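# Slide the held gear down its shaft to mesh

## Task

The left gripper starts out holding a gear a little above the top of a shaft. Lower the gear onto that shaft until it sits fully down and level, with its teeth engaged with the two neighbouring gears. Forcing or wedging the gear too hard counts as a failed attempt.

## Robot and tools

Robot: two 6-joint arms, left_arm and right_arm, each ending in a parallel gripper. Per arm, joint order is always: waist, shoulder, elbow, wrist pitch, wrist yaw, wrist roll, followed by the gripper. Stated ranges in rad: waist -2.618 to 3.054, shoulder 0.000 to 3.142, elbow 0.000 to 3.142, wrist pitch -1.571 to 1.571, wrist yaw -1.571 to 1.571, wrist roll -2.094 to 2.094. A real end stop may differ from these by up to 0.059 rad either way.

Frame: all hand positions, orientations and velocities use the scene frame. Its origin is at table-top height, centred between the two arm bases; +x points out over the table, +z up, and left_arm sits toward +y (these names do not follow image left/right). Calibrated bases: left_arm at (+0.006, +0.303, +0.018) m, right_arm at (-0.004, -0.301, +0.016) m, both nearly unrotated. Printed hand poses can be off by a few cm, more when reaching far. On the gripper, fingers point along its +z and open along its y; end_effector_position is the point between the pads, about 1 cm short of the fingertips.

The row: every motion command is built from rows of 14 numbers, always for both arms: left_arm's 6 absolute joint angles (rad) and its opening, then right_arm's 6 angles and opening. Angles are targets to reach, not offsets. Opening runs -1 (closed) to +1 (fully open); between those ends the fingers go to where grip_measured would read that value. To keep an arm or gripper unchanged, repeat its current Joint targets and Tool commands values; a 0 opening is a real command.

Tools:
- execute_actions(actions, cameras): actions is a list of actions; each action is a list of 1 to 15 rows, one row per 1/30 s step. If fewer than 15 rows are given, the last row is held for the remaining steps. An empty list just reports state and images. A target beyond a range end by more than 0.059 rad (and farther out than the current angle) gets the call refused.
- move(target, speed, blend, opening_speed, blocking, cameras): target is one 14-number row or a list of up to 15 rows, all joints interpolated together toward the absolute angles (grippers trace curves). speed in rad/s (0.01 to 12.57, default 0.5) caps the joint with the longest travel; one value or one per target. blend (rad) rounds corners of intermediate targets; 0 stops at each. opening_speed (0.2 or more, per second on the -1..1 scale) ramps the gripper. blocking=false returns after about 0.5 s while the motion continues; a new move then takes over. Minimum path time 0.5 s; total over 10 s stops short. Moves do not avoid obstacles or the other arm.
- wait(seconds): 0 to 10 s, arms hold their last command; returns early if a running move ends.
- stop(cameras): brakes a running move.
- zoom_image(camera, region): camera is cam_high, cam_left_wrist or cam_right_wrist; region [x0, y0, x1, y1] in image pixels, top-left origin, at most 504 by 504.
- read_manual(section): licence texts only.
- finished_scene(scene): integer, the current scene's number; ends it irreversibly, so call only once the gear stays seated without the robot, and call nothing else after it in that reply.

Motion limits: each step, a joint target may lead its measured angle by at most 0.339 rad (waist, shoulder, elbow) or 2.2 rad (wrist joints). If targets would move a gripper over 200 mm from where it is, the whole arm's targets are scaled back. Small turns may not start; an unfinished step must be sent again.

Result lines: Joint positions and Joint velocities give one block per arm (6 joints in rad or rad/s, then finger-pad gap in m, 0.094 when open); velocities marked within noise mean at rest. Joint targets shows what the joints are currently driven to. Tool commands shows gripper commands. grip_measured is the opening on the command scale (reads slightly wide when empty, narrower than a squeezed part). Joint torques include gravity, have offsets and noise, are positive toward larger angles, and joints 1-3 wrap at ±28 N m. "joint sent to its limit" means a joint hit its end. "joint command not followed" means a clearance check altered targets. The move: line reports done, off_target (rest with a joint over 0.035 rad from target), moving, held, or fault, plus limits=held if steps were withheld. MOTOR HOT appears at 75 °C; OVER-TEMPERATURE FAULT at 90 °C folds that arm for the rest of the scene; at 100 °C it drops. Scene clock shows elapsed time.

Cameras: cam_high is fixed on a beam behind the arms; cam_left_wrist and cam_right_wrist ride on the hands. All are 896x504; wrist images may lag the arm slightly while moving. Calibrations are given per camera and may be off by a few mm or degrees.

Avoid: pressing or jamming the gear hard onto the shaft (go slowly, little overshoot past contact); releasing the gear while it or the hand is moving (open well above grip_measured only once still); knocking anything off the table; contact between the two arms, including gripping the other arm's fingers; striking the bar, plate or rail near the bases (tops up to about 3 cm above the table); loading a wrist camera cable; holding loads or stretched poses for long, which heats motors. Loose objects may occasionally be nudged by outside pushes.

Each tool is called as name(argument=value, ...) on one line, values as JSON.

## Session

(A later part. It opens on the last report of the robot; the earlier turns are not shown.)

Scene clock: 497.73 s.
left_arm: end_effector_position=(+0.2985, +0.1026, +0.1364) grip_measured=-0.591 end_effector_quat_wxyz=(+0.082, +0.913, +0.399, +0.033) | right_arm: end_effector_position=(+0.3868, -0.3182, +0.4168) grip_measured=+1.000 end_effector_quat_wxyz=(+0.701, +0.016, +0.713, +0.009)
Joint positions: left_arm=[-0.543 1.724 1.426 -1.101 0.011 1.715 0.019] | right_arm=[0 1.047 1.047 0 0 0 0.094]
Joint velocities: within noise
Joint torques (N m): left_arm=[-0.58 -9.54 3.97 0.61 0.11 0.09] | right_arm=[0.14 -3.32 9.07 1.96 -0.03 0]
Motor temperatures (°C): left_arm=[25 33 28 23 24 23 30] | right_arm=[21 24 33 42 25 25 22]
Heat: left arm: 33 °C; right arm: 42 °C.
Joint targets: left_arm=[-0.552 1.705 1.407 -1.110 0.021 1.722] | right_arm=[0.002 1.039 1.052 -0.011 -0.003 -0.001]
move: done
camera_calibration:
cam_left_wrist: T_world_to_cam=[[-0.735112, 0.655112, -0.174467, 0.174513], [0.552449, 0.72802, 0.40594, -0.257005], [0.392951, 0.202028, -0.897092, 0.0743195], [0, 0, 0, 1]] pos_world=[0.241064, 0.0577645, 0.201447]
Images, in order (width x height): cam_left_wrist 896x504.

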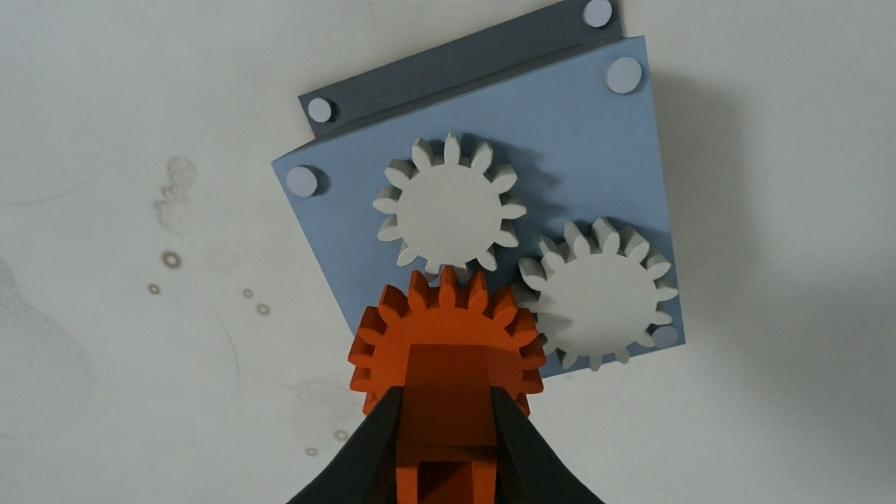

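move(target=[-0.5515,1.7045,1.4075,-1.1098,0.021,1.722,-1,0.076,1.936,0.622,1.314,-1.50,0,1], speed=0.6)

Scene clock: 524.70 s.
left_arm: end_effector_position=(+0.2986, +0.1025, +0.1366) grip_measured=-0.591 end_effector_quat_wxyz=(+0.082, +0.913, +0.399, +0.033) | right_arm: end_effector_position=(+0.3097, -0.1081, +0.1664) grip_measured=+1.000 end_effector_quat_wxyz=(+0.508, -0.479, +0.504, +0.509)
Joint positions: left_arm=[-0.543 1.723 1.426 -1.1 0.011 1.715 0.019] | right_arm=[0.066 1.918 0.634 1.277 -1.491 0.002 0.094]
Joint velocities: within noise
Joint torques (N m): left_arm=[-0.57 -9.51 3.99 0.61 0.12 0.09] | right_arm=[0.88 -6.3 4.14 1.75 -0.09 -0.01]
Motor temperatures (°C): left_arm=[25 31 28 23 24 23 30] | right_arm=[21 24 32 43 25 25 22]
Heat: left arm: 31 °C; right arm: 43 °C.
Joint targets: left_arm=[-0.552 1.704 1.408 -1.110 0.021 1.722] | right_arm=[0.076 1.936 0.622 1.314 -1.500 0.000]
move: off_target (right_arm); right_arm: the wrist pitch is farthest, 0.037 rad from its target
camera_calibration:
cam_left_wrist: T_world_to_cam=[[-0.734748, 0.655334, -0.175162, 0.174653], [0.552438, 0.727932, 0.406113, -0.25704], [0.393646, 0.201625, -0.896878, 0.0743314], [0, 0, 0, 1]] pos_world=[0.241064, 0.0576648, 0.201646]
cam_right_wrist: T_world_to_cam=[[0.999572, -0.00998603, -0.0274848, -0.306226], [-0.0291908, -0.396707, -0.917481, 0.154794], [-0.00174143, 0.917891, -0.396829, 0.252919], [0, 0, 0, 1]] pos_world=[0.311054, -0.173802, 0.23397]

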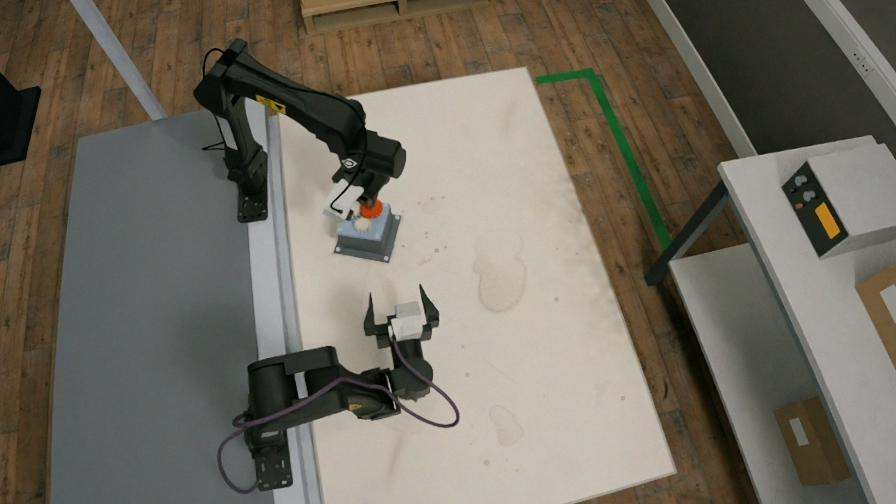

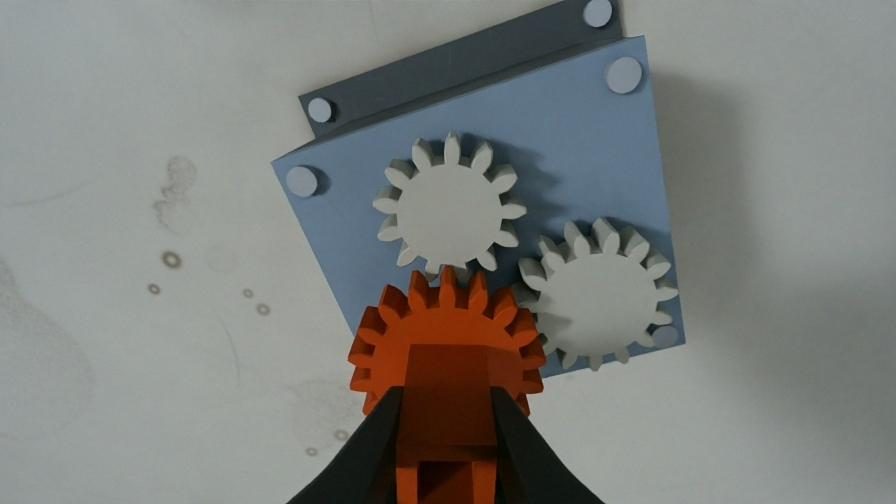

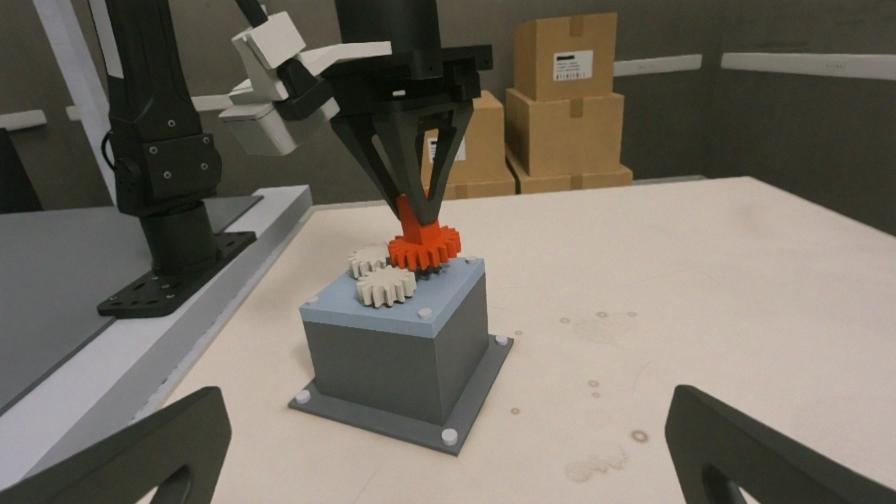

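zoom_image(camera="cam_right_wrist", region=[330, 180, 510, 330])

zoom_image(camera="cam_right_wrist", region=[380, 210, 480, 300])

Scaled by 2.800.

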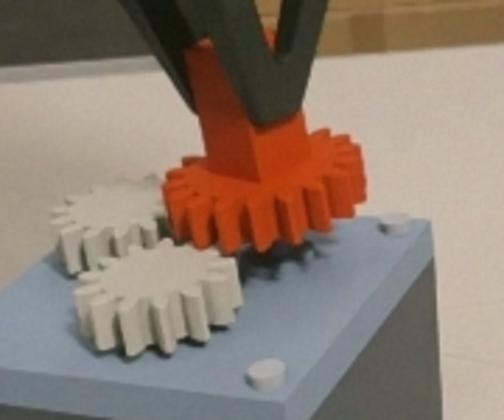

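Scaled by 5.040.

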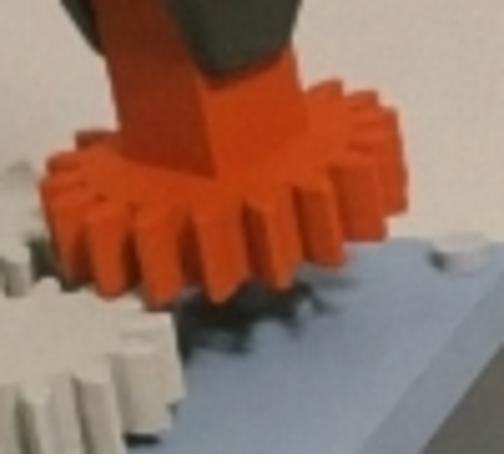

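zoom_image(camera="cam_right_wrist", region=[390, 185, 450, 255])

zoom_image(camera="cam_right_wrist", region=[290, 240, 500, 450])

zoom_image(camera="cam_right_wrist", region=[310, 0, 520, 240])

Scaled by 7.200.

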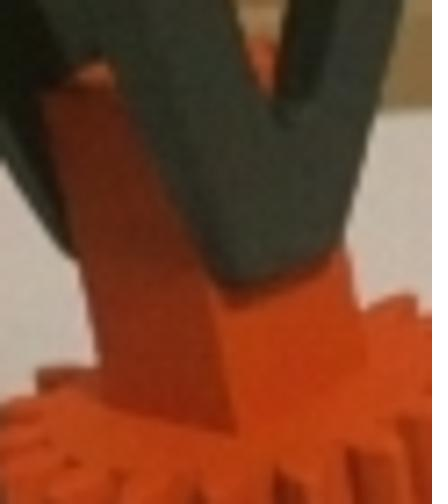

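Scaled by 2.400.

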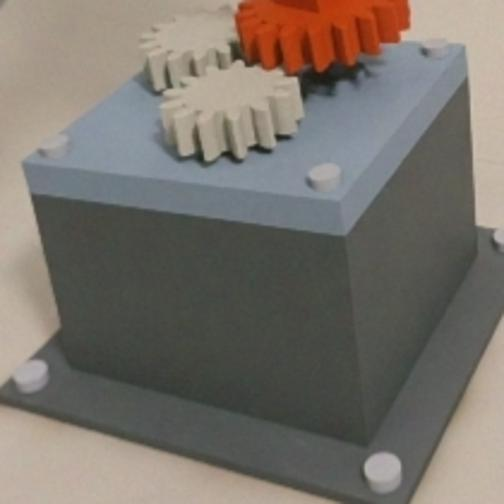

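Scaled by 2.100.

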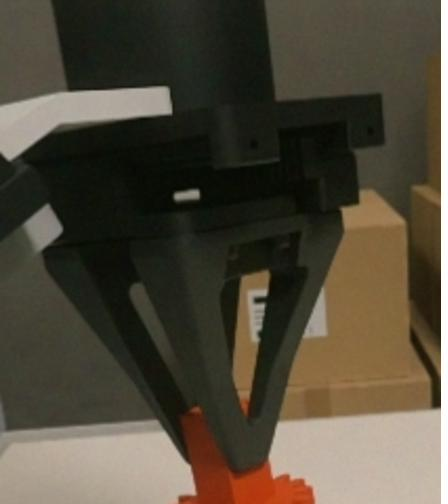

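zoom_image(camera="cam_right_wrist", region=[345, 235, 425, 315])

zoom_image(camera="cam_right_wrist", region=[385, 210, 465, 290])

Scaled by 6.300.

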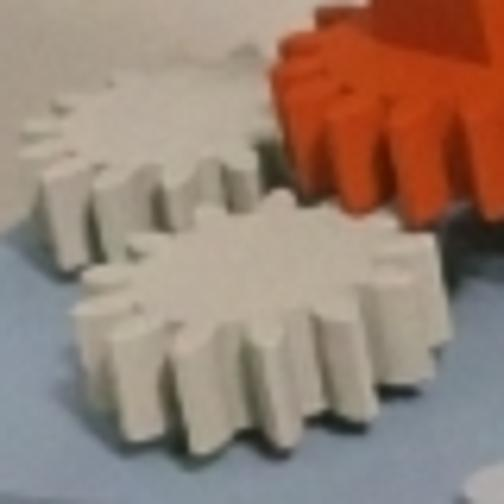

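Scaled by 6.300.

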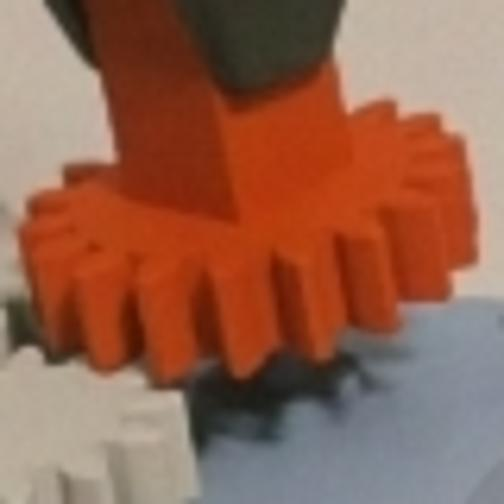

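move(target=[[-0.5515,1.7045,1.4075,-1.1098,0.021,1.722,-1,0.076,1.936,0.622,1.314,-1.50,1.57,1],[-0.5515,1.7045,1.4075,-1.1098,0.021,1.722,-1,0.279,2.144,0.698,1.446,-1.30,1.57,1]], speed=0.6, cameras=["cam_right_wrist"])

Scene clock: 653.10 s.
left_arm: end_effector_position=(+0.2986, +0.1025, +0.1366) grip_measured=-0.591 end_effector_quat_wxyz=(+0.082, +0.913, +0.399, +0.033) | right_arm: end_effector_position=(+0.3056, -0.0399, +0.1224) grip_measured=+1.000 end_effector_quat_wxyz=(-0.025, +0.023, +0.699, +0.714)
Joint positions: left_arm=[-0.543 1.723 1.426 -1.1 0.011 1.715 0.019] | right_arm=[0.275 2.124 0.68 1.393 -1.308 1.573 0.094]
Joint velocities: within noise
Joint torques (N m): left_arm=[-0.58 -9.51 3.99 0.61 0.12 0.08] | right_arm=[0.27 -7.23 5.9 2.1 0.05 -0.02]
Motor temperatures (°C): left_arm=[25 31 27 23 24 23 30] | right_arm=[21 25 29 42 25 25 22]
Heat: left arm: 31 °C; right arm: 42 °C.
Joint targets: left_arm=[-0.552 1.704 1.408 -1.110 0.021 1.722] | right_arm=[0.279 2.144 0.698 1.446 -1.300 1.570]
move: off_target (right_arm); right_arm: the wrist pitch is farthest, 0.053 rad from its target
camera_calibration:
cam_right_wrist: T_world_to_cam=[[-0.0693897, 0.0348219, -0.996982, 0.144397], [-0.90058, -0.432078, 0.0475888, 0.288056], [-0.429117, 0.901164, 0.0613417, 0.246688], [0, 0, 0, 1]] pos_world=[0.375295, -0.102872, 0.11512]
Images, in order (width x height): cam_right_wrist 896x504.

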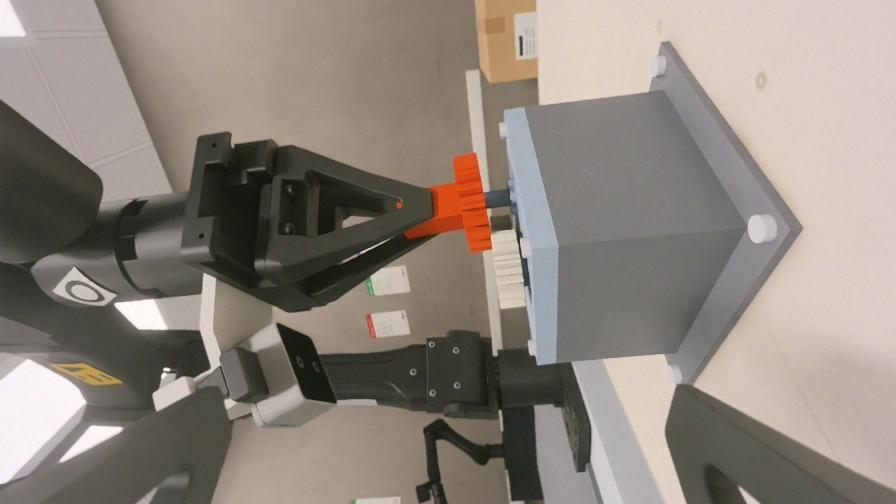

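Excellent view.

zoom_image(camera="cam_right_wrist", region=[400, 130, 560, 320])

zoom_image(camera="cam_right_wrist", region=[440, 140, 530, 260])

Scaled by 2.653.

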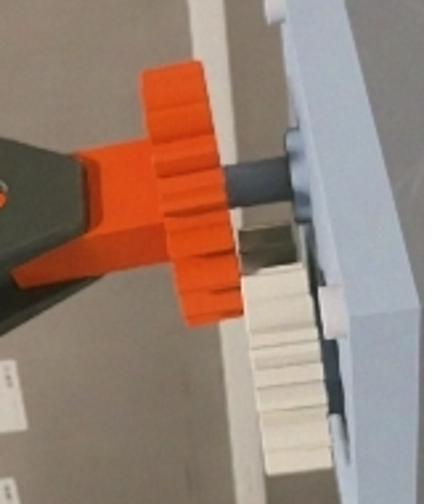

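Scaled by 4.200.

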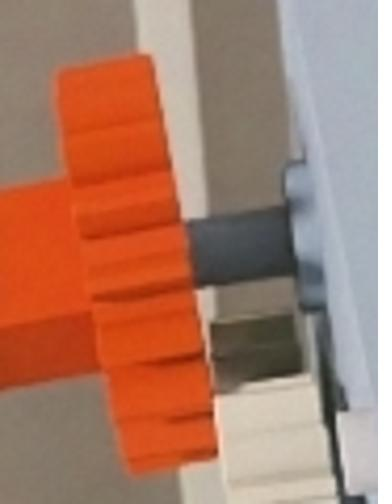

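move(target=[-0.5515,1.776,1.491,-1.176,0.021,1.722,-1,0.279,2.144,0.698,1.446,-1.30,1.57,1], speed=0.06, cameras=["cam_left_wrist","cam_right_wrist"])

zoom_image(camera="cam_right_wrist", region=[400, 130, 560, 320])

zoom_image(camera="cam_left_wrist", region=[360, 100, 560, 300])

Scene clock: 681.17 s.
left_arm: end_effector_position=(+0.2996, +0.1019, +0.1382) grip_measured=-0.591 end_effector_quat_wxyz=(+0.070, +0.914, +0.400, +0.026) | right_arm: end_effector_position=(+0.3057, -0.0399, +0.1224) grip_measured=+1.000 end_effector_quat_wxyz=(-0.025, +0.023, +0.699, +0.714)
Joint positions: left_arm=[-0.543 1.753 1.472 -1.144 0.011 1.715 0.019] | right_arm=[0.275 2.124 0.68 1.393 -1.307 1.573 0.094]
Joint velocities: within noise
Joint torques (N m): left_arm=[-0.59 -6.06 6.72 0.35 0.11 0.09] | right_arm=[0.25 -7.23 5.91 2.1 0.01 -0.02]
Motor temperatures (°C): left_arm=[25 31 28 23 24 23 30] | right_arm=[21 26 29 43 25 25 22]
Heat: left arm: 31 °C; right arm: 43 °C.
Joint targets: left_arm=[-0.552 1.776 1.491 -1.176 0.021 1.722] | right_arm=[0.279 2.144 0.698 1.446 -1.300 1.570]
move: off_target (right_arm); right_arm: the wrist pitch is farthest, 0.053 rad from its target
camera_calibration:
cam_left_wrist: T_world_to_cam=[[-0.738161, 0.658217, -0.147881, 0.17295], [0.562096, 0.721291, 0.404705, -0.259754], [0.373049, 0.215615, -0.902411, 0.0809654], [0, 0, 0, 1]] pos_world=[0.243468, 0.0560627, 0.203764]
cam_right_wrist: T_world_to_cam=[[-0.0693682, 0.0348744, -0.996981, 0.144401], [-0.900908, -0.431392, 0.0475935, 0.288341], [-0.42843, 0.90149, 0.0613436, 0.246506], [0, 0, 0, 1]] pos_world=[0.375396, -0.102871, 0.11512]
Images, in order (width x height): cam_left_wrist 896x504, cam_right_wrist 896x504.

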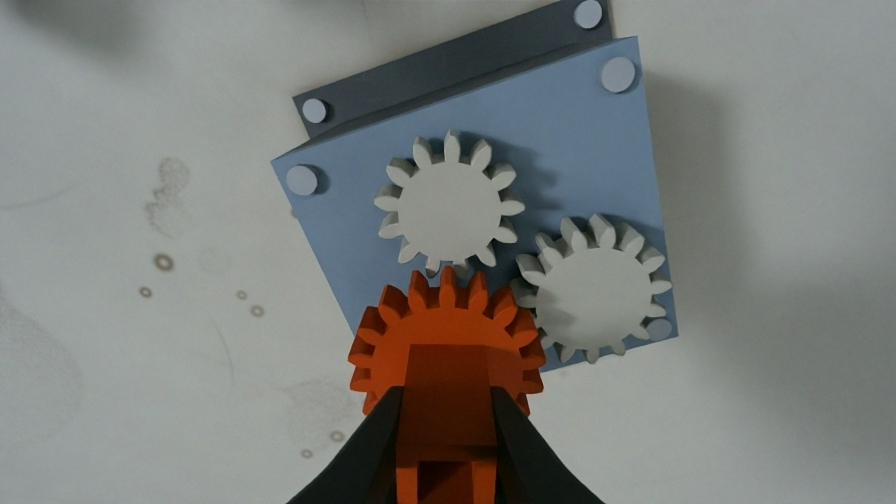

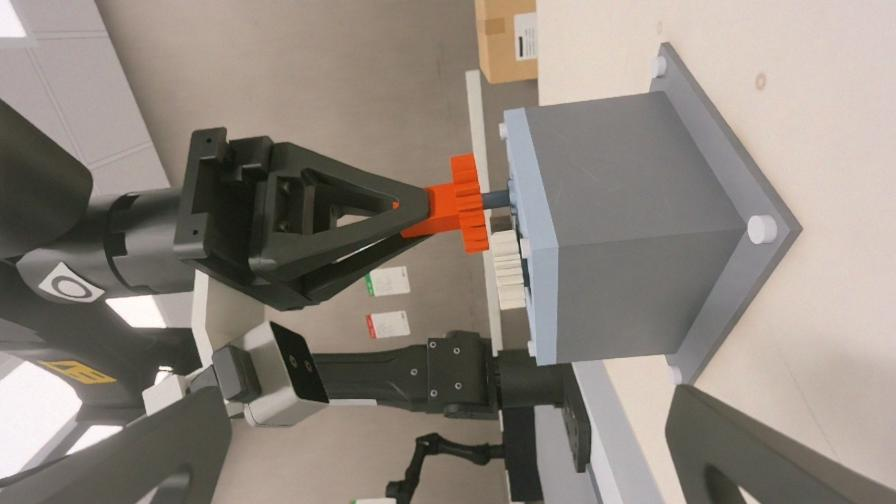

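Scaled by 2.653.

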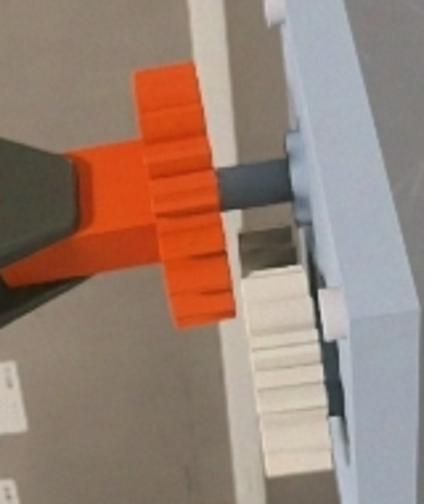

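Scaled by 2.520.

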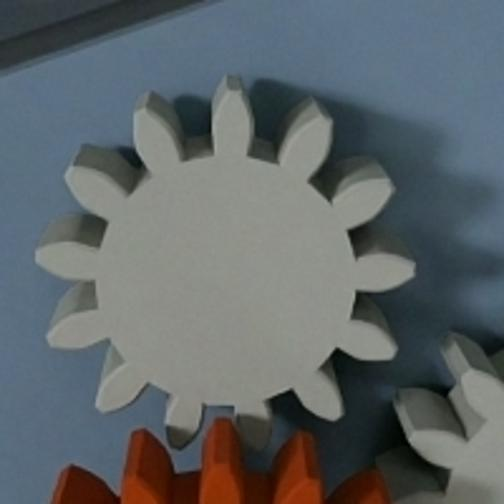

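move(target=[-0.5515,1.776,1.491,-1.176,0.021,1.722,-1,0.279,2.144,0.698,1.446,-1.30,-1.57,1], speed=1.0, cameras=["cam_right_wrist"])

zoom_image(camera="cam_right_wrist", region=[330, 160, 530, 360])

Scene clock: 700.00 s.
left_arm: end_effector_position=(+0.2995, +0.1020, +0.1382) grip_measured=-0.591 end_effector_quat_wxyz=(+0.070, +0.914, +0.400, +0.026) | right_arm: end_effector_position=(+0.3086, -0.0396, +0.1261) grip_measured=+1.000 end_effector_quat_wxyz=(+0.717, -0.696, +0.023, +0.019)
Joint positions: left_arm=[-0.543 1.753 1.472 -1.144 0.011 1.715 0.019] | right_arm=[0.275 2.124 0.685 1.417 -1.299 -1.549 0.094]
Joint velocities: within noise
Joint torques (N m): left_arm=[-0.58 -6.08 6.67 0.34 0.12 0.08] | right_arm=[0.27 -7.25 5.49 1.83 -0.05 -0.23]
Motor temperatures (°C): left_arm=[25 31 28 23 24 23 30] | right_arm=[21 26 29 44 25 25 22]
Heat: left arm: 31 °C; right arm: 44 °C.
Joint targets: left_arm=[-0.552 1.776 1.491 -1.176 0.021 1.722] | right_arm=[0.279 2.144 0.698 1.446 -1.300 -1.570]
move: done
camera_calibration:
cam_right_wrist: T_world_to_cam=[[0.061795, -0.0163077, 0.997956, -0.145751], [0.899328, -0.432748, -0.0627594, -0.250848], [0.432887, 0.901367, -0.0120757, -0.00926855], [0, 0, 0, 1]] pos_world=[0.238613, -0.102576, 0.129598]
Images, in order (width x height): cam_right_wrist 896x504.

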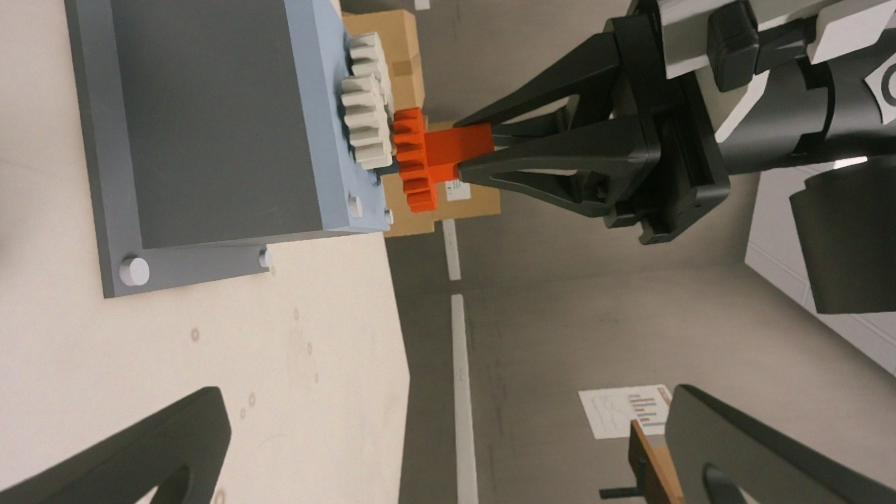

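Scaled by 2.520.

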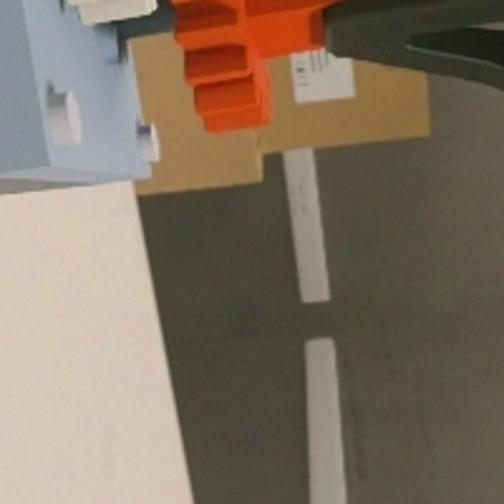

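zoom_image(camera="cam_right_wrist", region=[320, 90, 480, 240])

zoom_image(camera="cam_right_wrist", region=[280, 0, 500, 250])

Scaled by 3.150.

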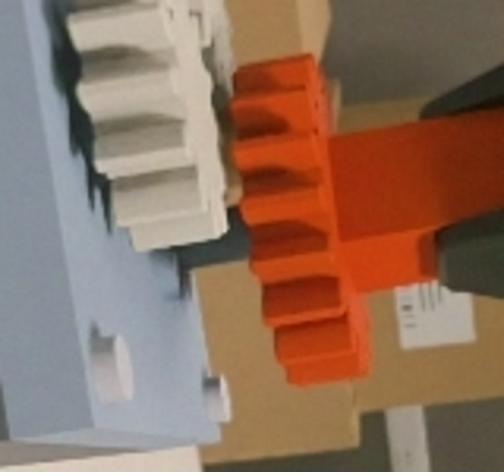

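Scaled by 2.016.

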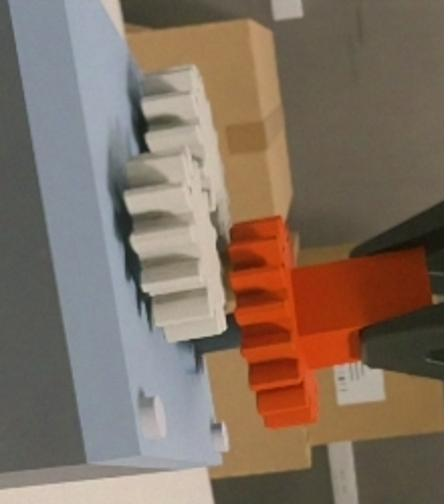

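move(target=[-0.5515,1.776,1.444,-1.142,0.021,1.722,-1,0.279,2.144,0.698,1.446,-1.30,-1.57,1], speed=0.04, cameras=["cam_right_wrist"])

zoom_image(camera="cam_right_wrist", region=[320, 90, 480, 240])

Scene clock: 725.27 s.
left_arm: end_effector_position=(+0.2993, +0.1020, +0.1353) grip_measured=-0.591 end_effector_quat_wxyz=(+0.070, +0.914, +0.400, +0.026) | right_arm: end_effector_position=(+0.3086, -0.0396, +0.1261) grip_measured=+1.000 end_effector_quat_wxyz=(+0.717, -0.696, +0.023, +0.019)
Joint positions: left_arm=[-0.543 1.753 1.46 -1.133 0.011 1.715 0.019] | right_arm=[0.275 2.124 0.685 1.417 -1.299 -1.549 0.094]
Joint velocities: within noise
Joint torques (N m): left_arm=[-0.58 -6.08 4.05 0.56 0.12 0.09] | right_arm=[0.28 -7.27 5.49 1.83 -0.06 -0.2]
Motor temperatures (°C): left_arm=[25 31 28 23 24 23 31] | right_arm=[21 26 29 43 25 25 22]
Heat: left arm: 31 °C; right arm: 43 °C.
Joint targets: left_arm=[-0.552 1.776 1.444 -1.142 0.021 1.722] | right_arm=[0.279 2.144 0.698 1.446 -1.300 -1.570]
move: done
camera_calibration:
cam_right_wrist: T_world_to_cam=[[0.0614332, -0.0163535, 0.997977, -0.145673], [0.899351, -0.432743, -0.0624532, -0.250893], [0.432889, 0.901369, -0.0118772, -0.00929465], [0, 0, 0, 1]] pos_world=[0.238613, -0.102576, 0.129598]
Images, in order (width x height): cam_right_wrist 896x504.

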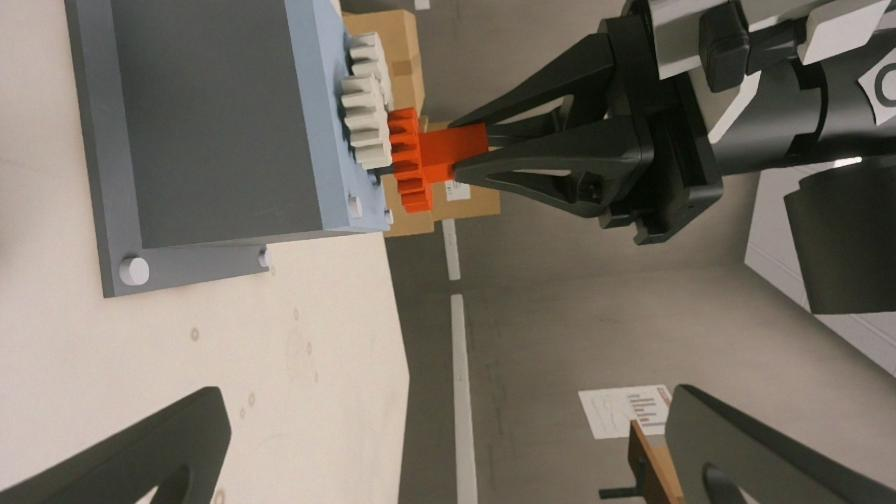

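Scaled by 3.150.

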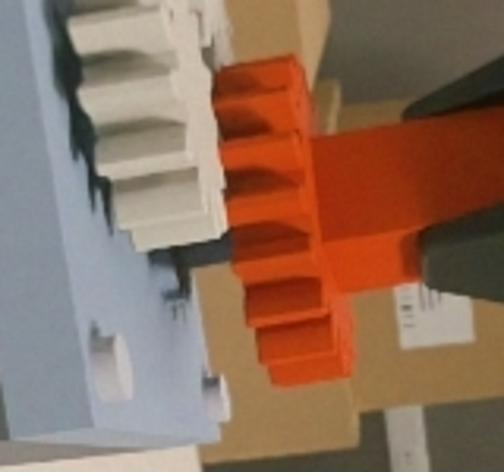

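move(target=[-0.5515,1.776,1.438,-1.136,0.021,1.722,-1,0.279,2.144,0.698,1.446,-1.30,-1.57,1], speed=0.03, cameras=["cam_right_wrist","cam_left_wrist"])

zoom_image(camera="cam_right_wrist", region=[320, 90, 480, 240])

zoom_image(camera="cam_left_wrist", region=[340, 180, 560, 380])

Scene clock: 734.67 s.
left_arm: end_effector_position=(+0.2993, +0.1020, +0.1350) grip_measured=-0.591 end_effector_quat_wxyz=(+0.070, +0.914, +0.400, +0.026) | right_arm: end_effector_position=(+0.3087, -0.0396, +0.1261) grip_measured=+1.000 end_effector_quat_wxyz=(+0.717, -0.696, +0.023, +0.019)
Joint positions: left_arm=[-0.543 1.753 1.459 -1.132 0.011 1.715 0.019] | right_arm=[0.275 2.124 0.685 1.417 -1.298 -1.549 0.094]
Joint velocities: within noise
Joint torques (N m): left_arm=[-0.58 -6.06 3.71 0.61 0.12 0.08] | right_arm=[0.28 -7.25 5.48 1.83 -0.05 -0.2]
Motor temperatures (°C): left_arm=[25 31 28 23 24 23 31] | right_arm=[21 26 29 43 25 25 22]
Heat: left arm: 31 °C; right arm: 43 °C.
Joint targets: left_arm=[-0.552 1.776 1.438 -1.136 0.021 1.722] | right_arm=[0.279 2.144 0.698 1.446 -1.300 -1.570]
move: done
camera_calibration:
cam_left_wrist: T_world_to_cam=[[-0.738153, 0.658306, -0.147522, 0.172199], [0.562305, 0.721179, 0.404615, -0.258486], [0.37275, 0.215715, -0.90251, 0.0783082], [0, 0, 0, 1]] pos_world=[0.243268, 0.0561628, 0.200664]
cam_right_wrist: T_world_to_cam=[[0.0614699, -0.0162914, 0.997976, -0.145675], [0.899155, -0.433151, -0.062454, -0.250889], [0.433292, 0.901174, -0.0119773, -0.00939734], [0, 0, 0, 1]] pos_world=[0.238614, -0.102577, 0.129598]
Images, in order (width x height): cam_left_wrist 896x504, cam_right_wrist 896x504.

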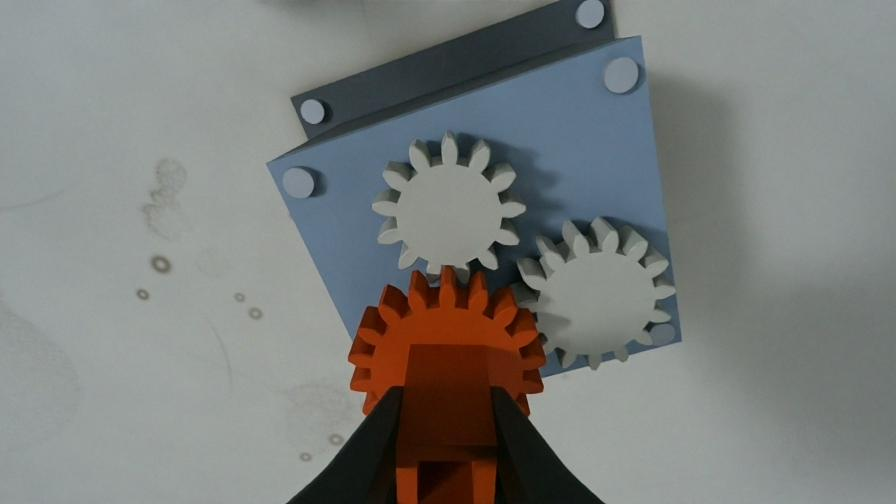

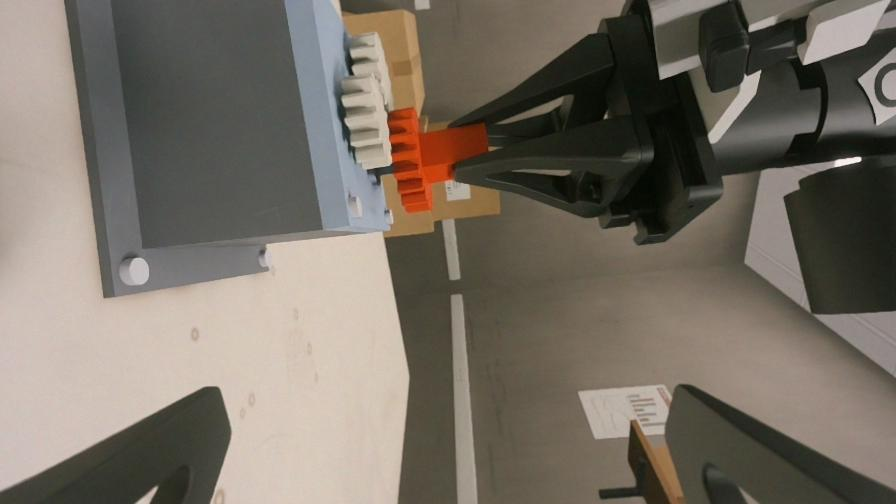

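Scaled by 3.150.

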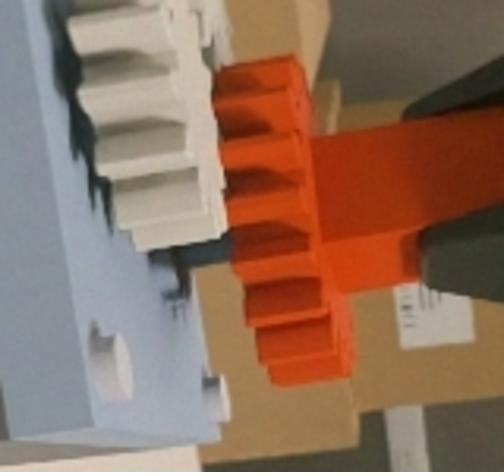

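Scaled by 2.291.

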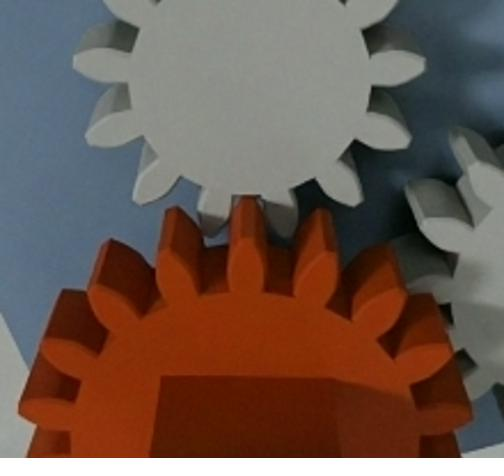

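move(target=[-0.532,1.776,1.438,-1.136,0.021,1.722,-1,0.279,2.144,0.698,1.446,-1.30,-1.57,1], speed=0.03, cameras=["cam_right_wrist","cam_left_wrist"])

zoom_image(camera="cam_left_wrist", region=[340, 180, 560, 380])

zoom_image(camera="cam_right_wrist", region=[320, 90, 480, 240])

Scene clock: 750.93 s.
left_arm: end_effector_position=(+0.3005, +0.1037, +0.1349) grip_measured=-0.591 end_effector_quat_wxyz=(+0.070, +0.912, +0.402, +0.026) | right_arm: end_effector_position=(+0.3087, -0.0396, +0.1261) grip_measured=+1.000 end_effector_quat_wxyz=(+0.717, -0.696, +0.023, +0.019)
Joint positions: left_arm=[-0.537 1.753 1.459 -1.132 0.012 1.715 0.019] | right_arm=[0.275 2.124 0.685 1.417 -1.298 -1.549 0.094]
Joint velocities: within noise
Joint torques (N m): left_arm=[0.49 -6.05 3.73 0.61 0.11 0.08] | right_arm=[0.27 -7.27 5.49 1.83 -0.05 -0.2]
Motor temperatures (°C): left_arm=[25 31 28 23 24 23 31] | right_arm=[21 26 29 43 25 25 22]
Heat: left arm: 31 °C; right arm: 43 °C.
Joint targets: left_arm=[-0.532 1.776 1.438 -1.136 0.021 1.722] | right_arm=[0.279 2.144 0.698 1.446 -1.300 -1.570]
move: done
camera_calibration:
cam_left_wrist: T_world_to_cam=[[-0.742201, 0.653741, -0.147514, 0.173639], [0.558113, 0.724788, 0.403971, -0.259388], [0.371009, 0.217499, -0.902799, 0.07783], [0, 0, 0, 1]] pos_world=[0.244768, 0.0575584, 0.200665]
cam_right_wrist: T_world_to_cam=[[0.0614699, -0.0162914, 0.997976, -0.145675], [0.899155, -0.433151, -0.062454, -0.250889], [0.433292, 0.901174, -0.0119773, -0.00939734], [0, 0, 0, 1]] pos_world=[0.238614, -0.102577, 0.129598]
Images, in order (width x height): cam_left_wrist 896x504, cam_right_wrist 896x504.

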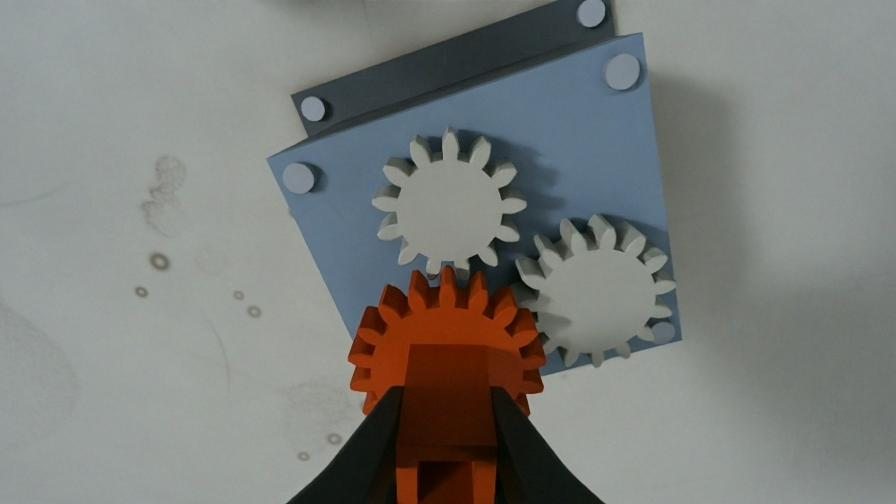

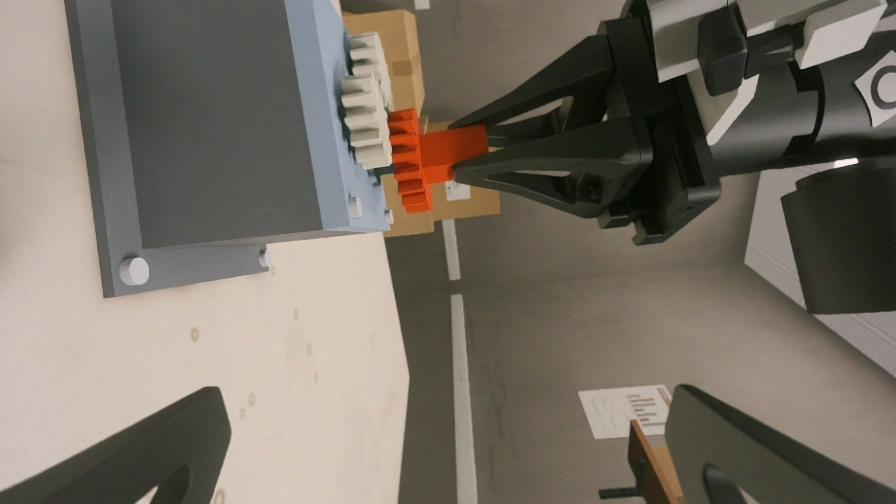

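Scaled by 2.291.

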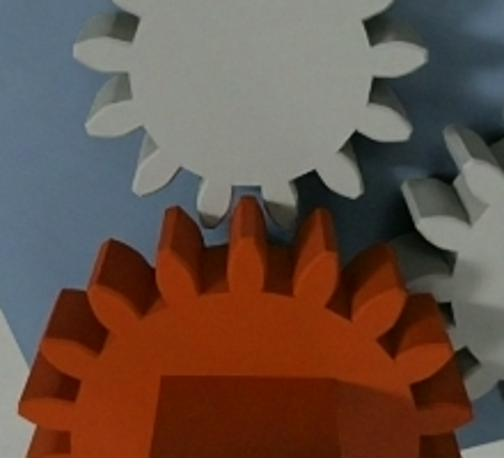

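Scaled by 3.150.

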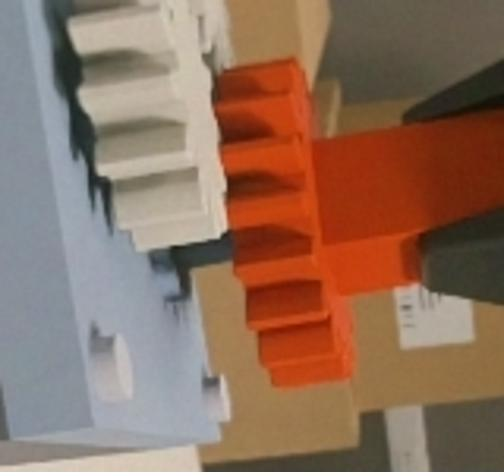

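zoom_image(camera="cam_left_wrist", region=[480, 240, 600, 380])

move(target=[-0.532,1.776,1.433,-1.131,0.021,1.722,-1,0.279,2.144,0.698,1.446,-1.30,-1.57,1], speed=0.03, cameras=["cam_right_wrist"])

zoom_image(camera="cam_right_wrist", region=[320, 90, 480, 240])

Scaled by 3.600.

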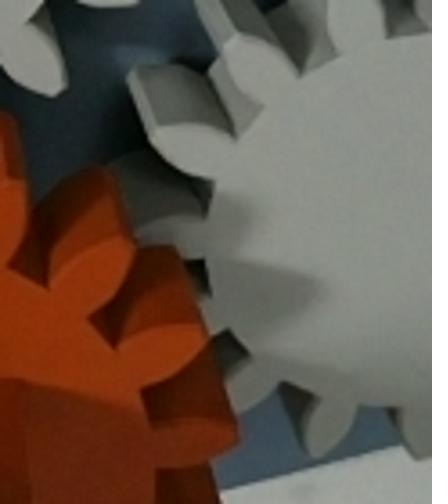

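Scene clock: 758.83 s.
left_arm: end_effector_position=(+0.3005, +0.1037, +0.1347) grip_measured=-0.591 end_effector_quat_wxyz=(+0.070, +0.912, +0.402, +0.026) | right_arm: end_effector_position=(+0.3087, -0.0396, +0.1261) grip_measured=+1.000 end_effector_quat_wxyz=(+0.717, -0.696, +0.023, +0.019)
Joint positions: left_arm=[-0.537 1.753 1.458 -1.131 0.012 1.715 0.019] | right_arm=[0.275 2.124 0.685 1.417 -1.298 -1.549 0.094]
Joint velocities: within noise
Joint torques (N m): left_arm=[0.5 -6.05 3.47 0.65 0.11 0.08] | right_arm=[0.28 -7.27 5.5 1.83 -0.05 -0.2]
Motor temperatures (°C): left_arm=[25 31 28 23 24 23 31] | right_arm=[21 26 29 43 25 25 22]
Heat: left arm: 31 °C; right arm: 43 °C.
Joint targets: left_arm=[-0.532 1.776 1.433 -1.131 0.021 1.722] | right_arm=[0.279 2.144 0.698 1.446 -1.300 -1.570]
move: done
camera_calibration:
cam_right_wrist: T_world_to_cam=[[0.0614699, -0.0162914, 0.997976, -0.145675], [0.899155, -0.433151, -0.062454, -0.250889], [0.433292, 0.901174, -0.0119773, -0.00939734], [0, 0, 0, 1]] pos_world=[0.238614, -0.102577, 0.129598]
Images, in order (width x height): cam_right_wrist 896x504.

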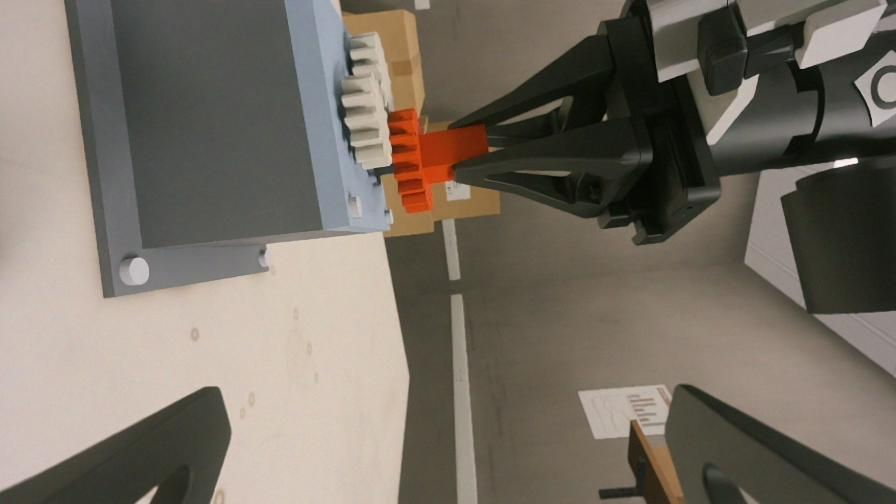

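Scaled by 3.150.

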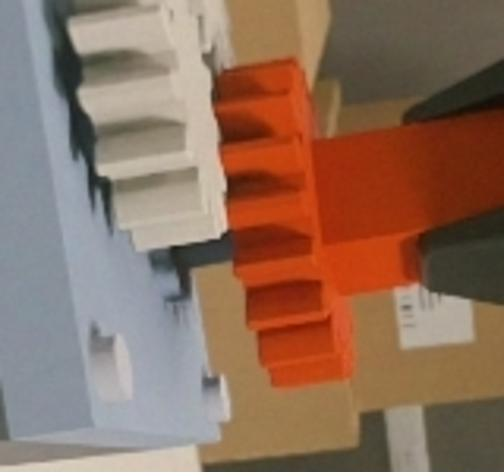

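zoom_image(camera="cam_right_wrist", region=[370, 100, 440, 220])

Scaled by 4.200.

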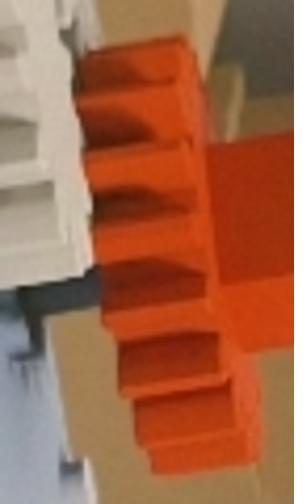

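move(target=[-0.532,1.776,1.438,-1.136,0.021,1.722,-1,0.279,2.144,0.698,1.446,-1.30,1.57,1], speed=1.0, cameras=["cam_right_wrist"])

zoom_image(camera="cam_right_wrist", region=[440, 140, 530, 260])

Scene clock: 788.07 s.
left_arm: end_effector_position=(+0.3005, +0.1037, +0.1347) grip_measured=-0.591 end_effector_quat_wxyz=(+0.070, +0.912, +0.402, +0.026) | right_arm: end_effector_position=(+0.3090, -0.0397, +0.1263) grip_measured=+1.000 end_effector_quat_wxyz=(-0.010, +0.016, +0.696, +0.717)
Joint positions: left_arm=[-0.537 1.753 1.458 -1.131 0.012 1.715 0.019] | right_arm=[0.275 2.124 0.685 1.418 -1.296 1.572 0.094]
Joint velocities: within noise
Joint torques (N m): left_arm=[0.5 -6.05 3.81 0.6 0.11 0.08] | right_arm=[0.28 -7.25 5.48 1.81 -0.08 -0.07]
Motor temperatures (°C): left_arm=[25 31 28 23 24 23 31] | right_arm=[21 26 29 43 25 25 22]
Heat: left arm: 31 °C; right arm: 43 °C.
Joint targets: left_arm=[-0.532 1.776 1.438 -1.136 0.021 1.722] | right_arm=[0.279 2.144 0.698 1.446 -1.300 1.570]
move: done
camera_calibration:
cam_right_wrist: T_world_to_cam=[[-0.0394008, 0.042788, -0.998307, 0.139803], [-0.906928, -0.420912, 0.0177537, 0.297331], [-0.41944, 0.906092, 0.0553899, 0.245689], [0, 0, 0, 1]] pos_world=[0.378218, -0.103449, 0.120679]
Images, in order (width x height): cam_right_wrist 896x504.

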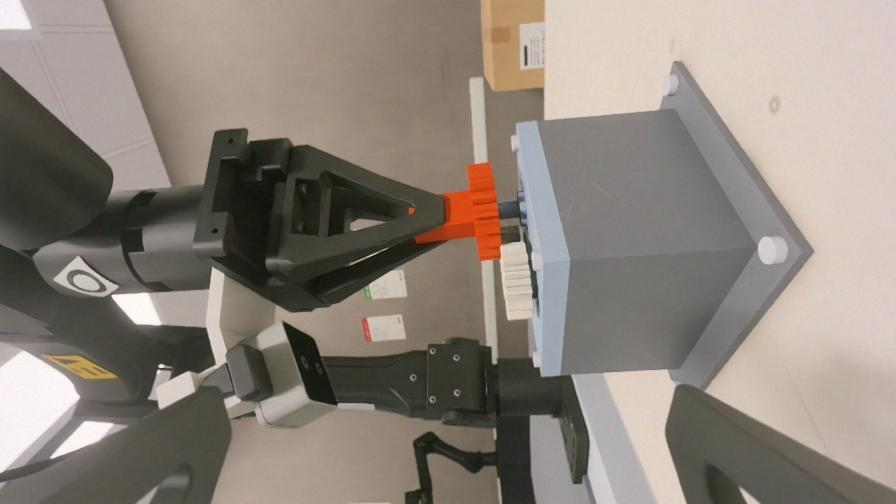

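Scaled by 4.200.

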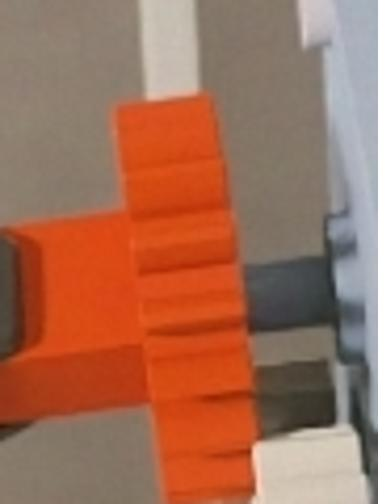

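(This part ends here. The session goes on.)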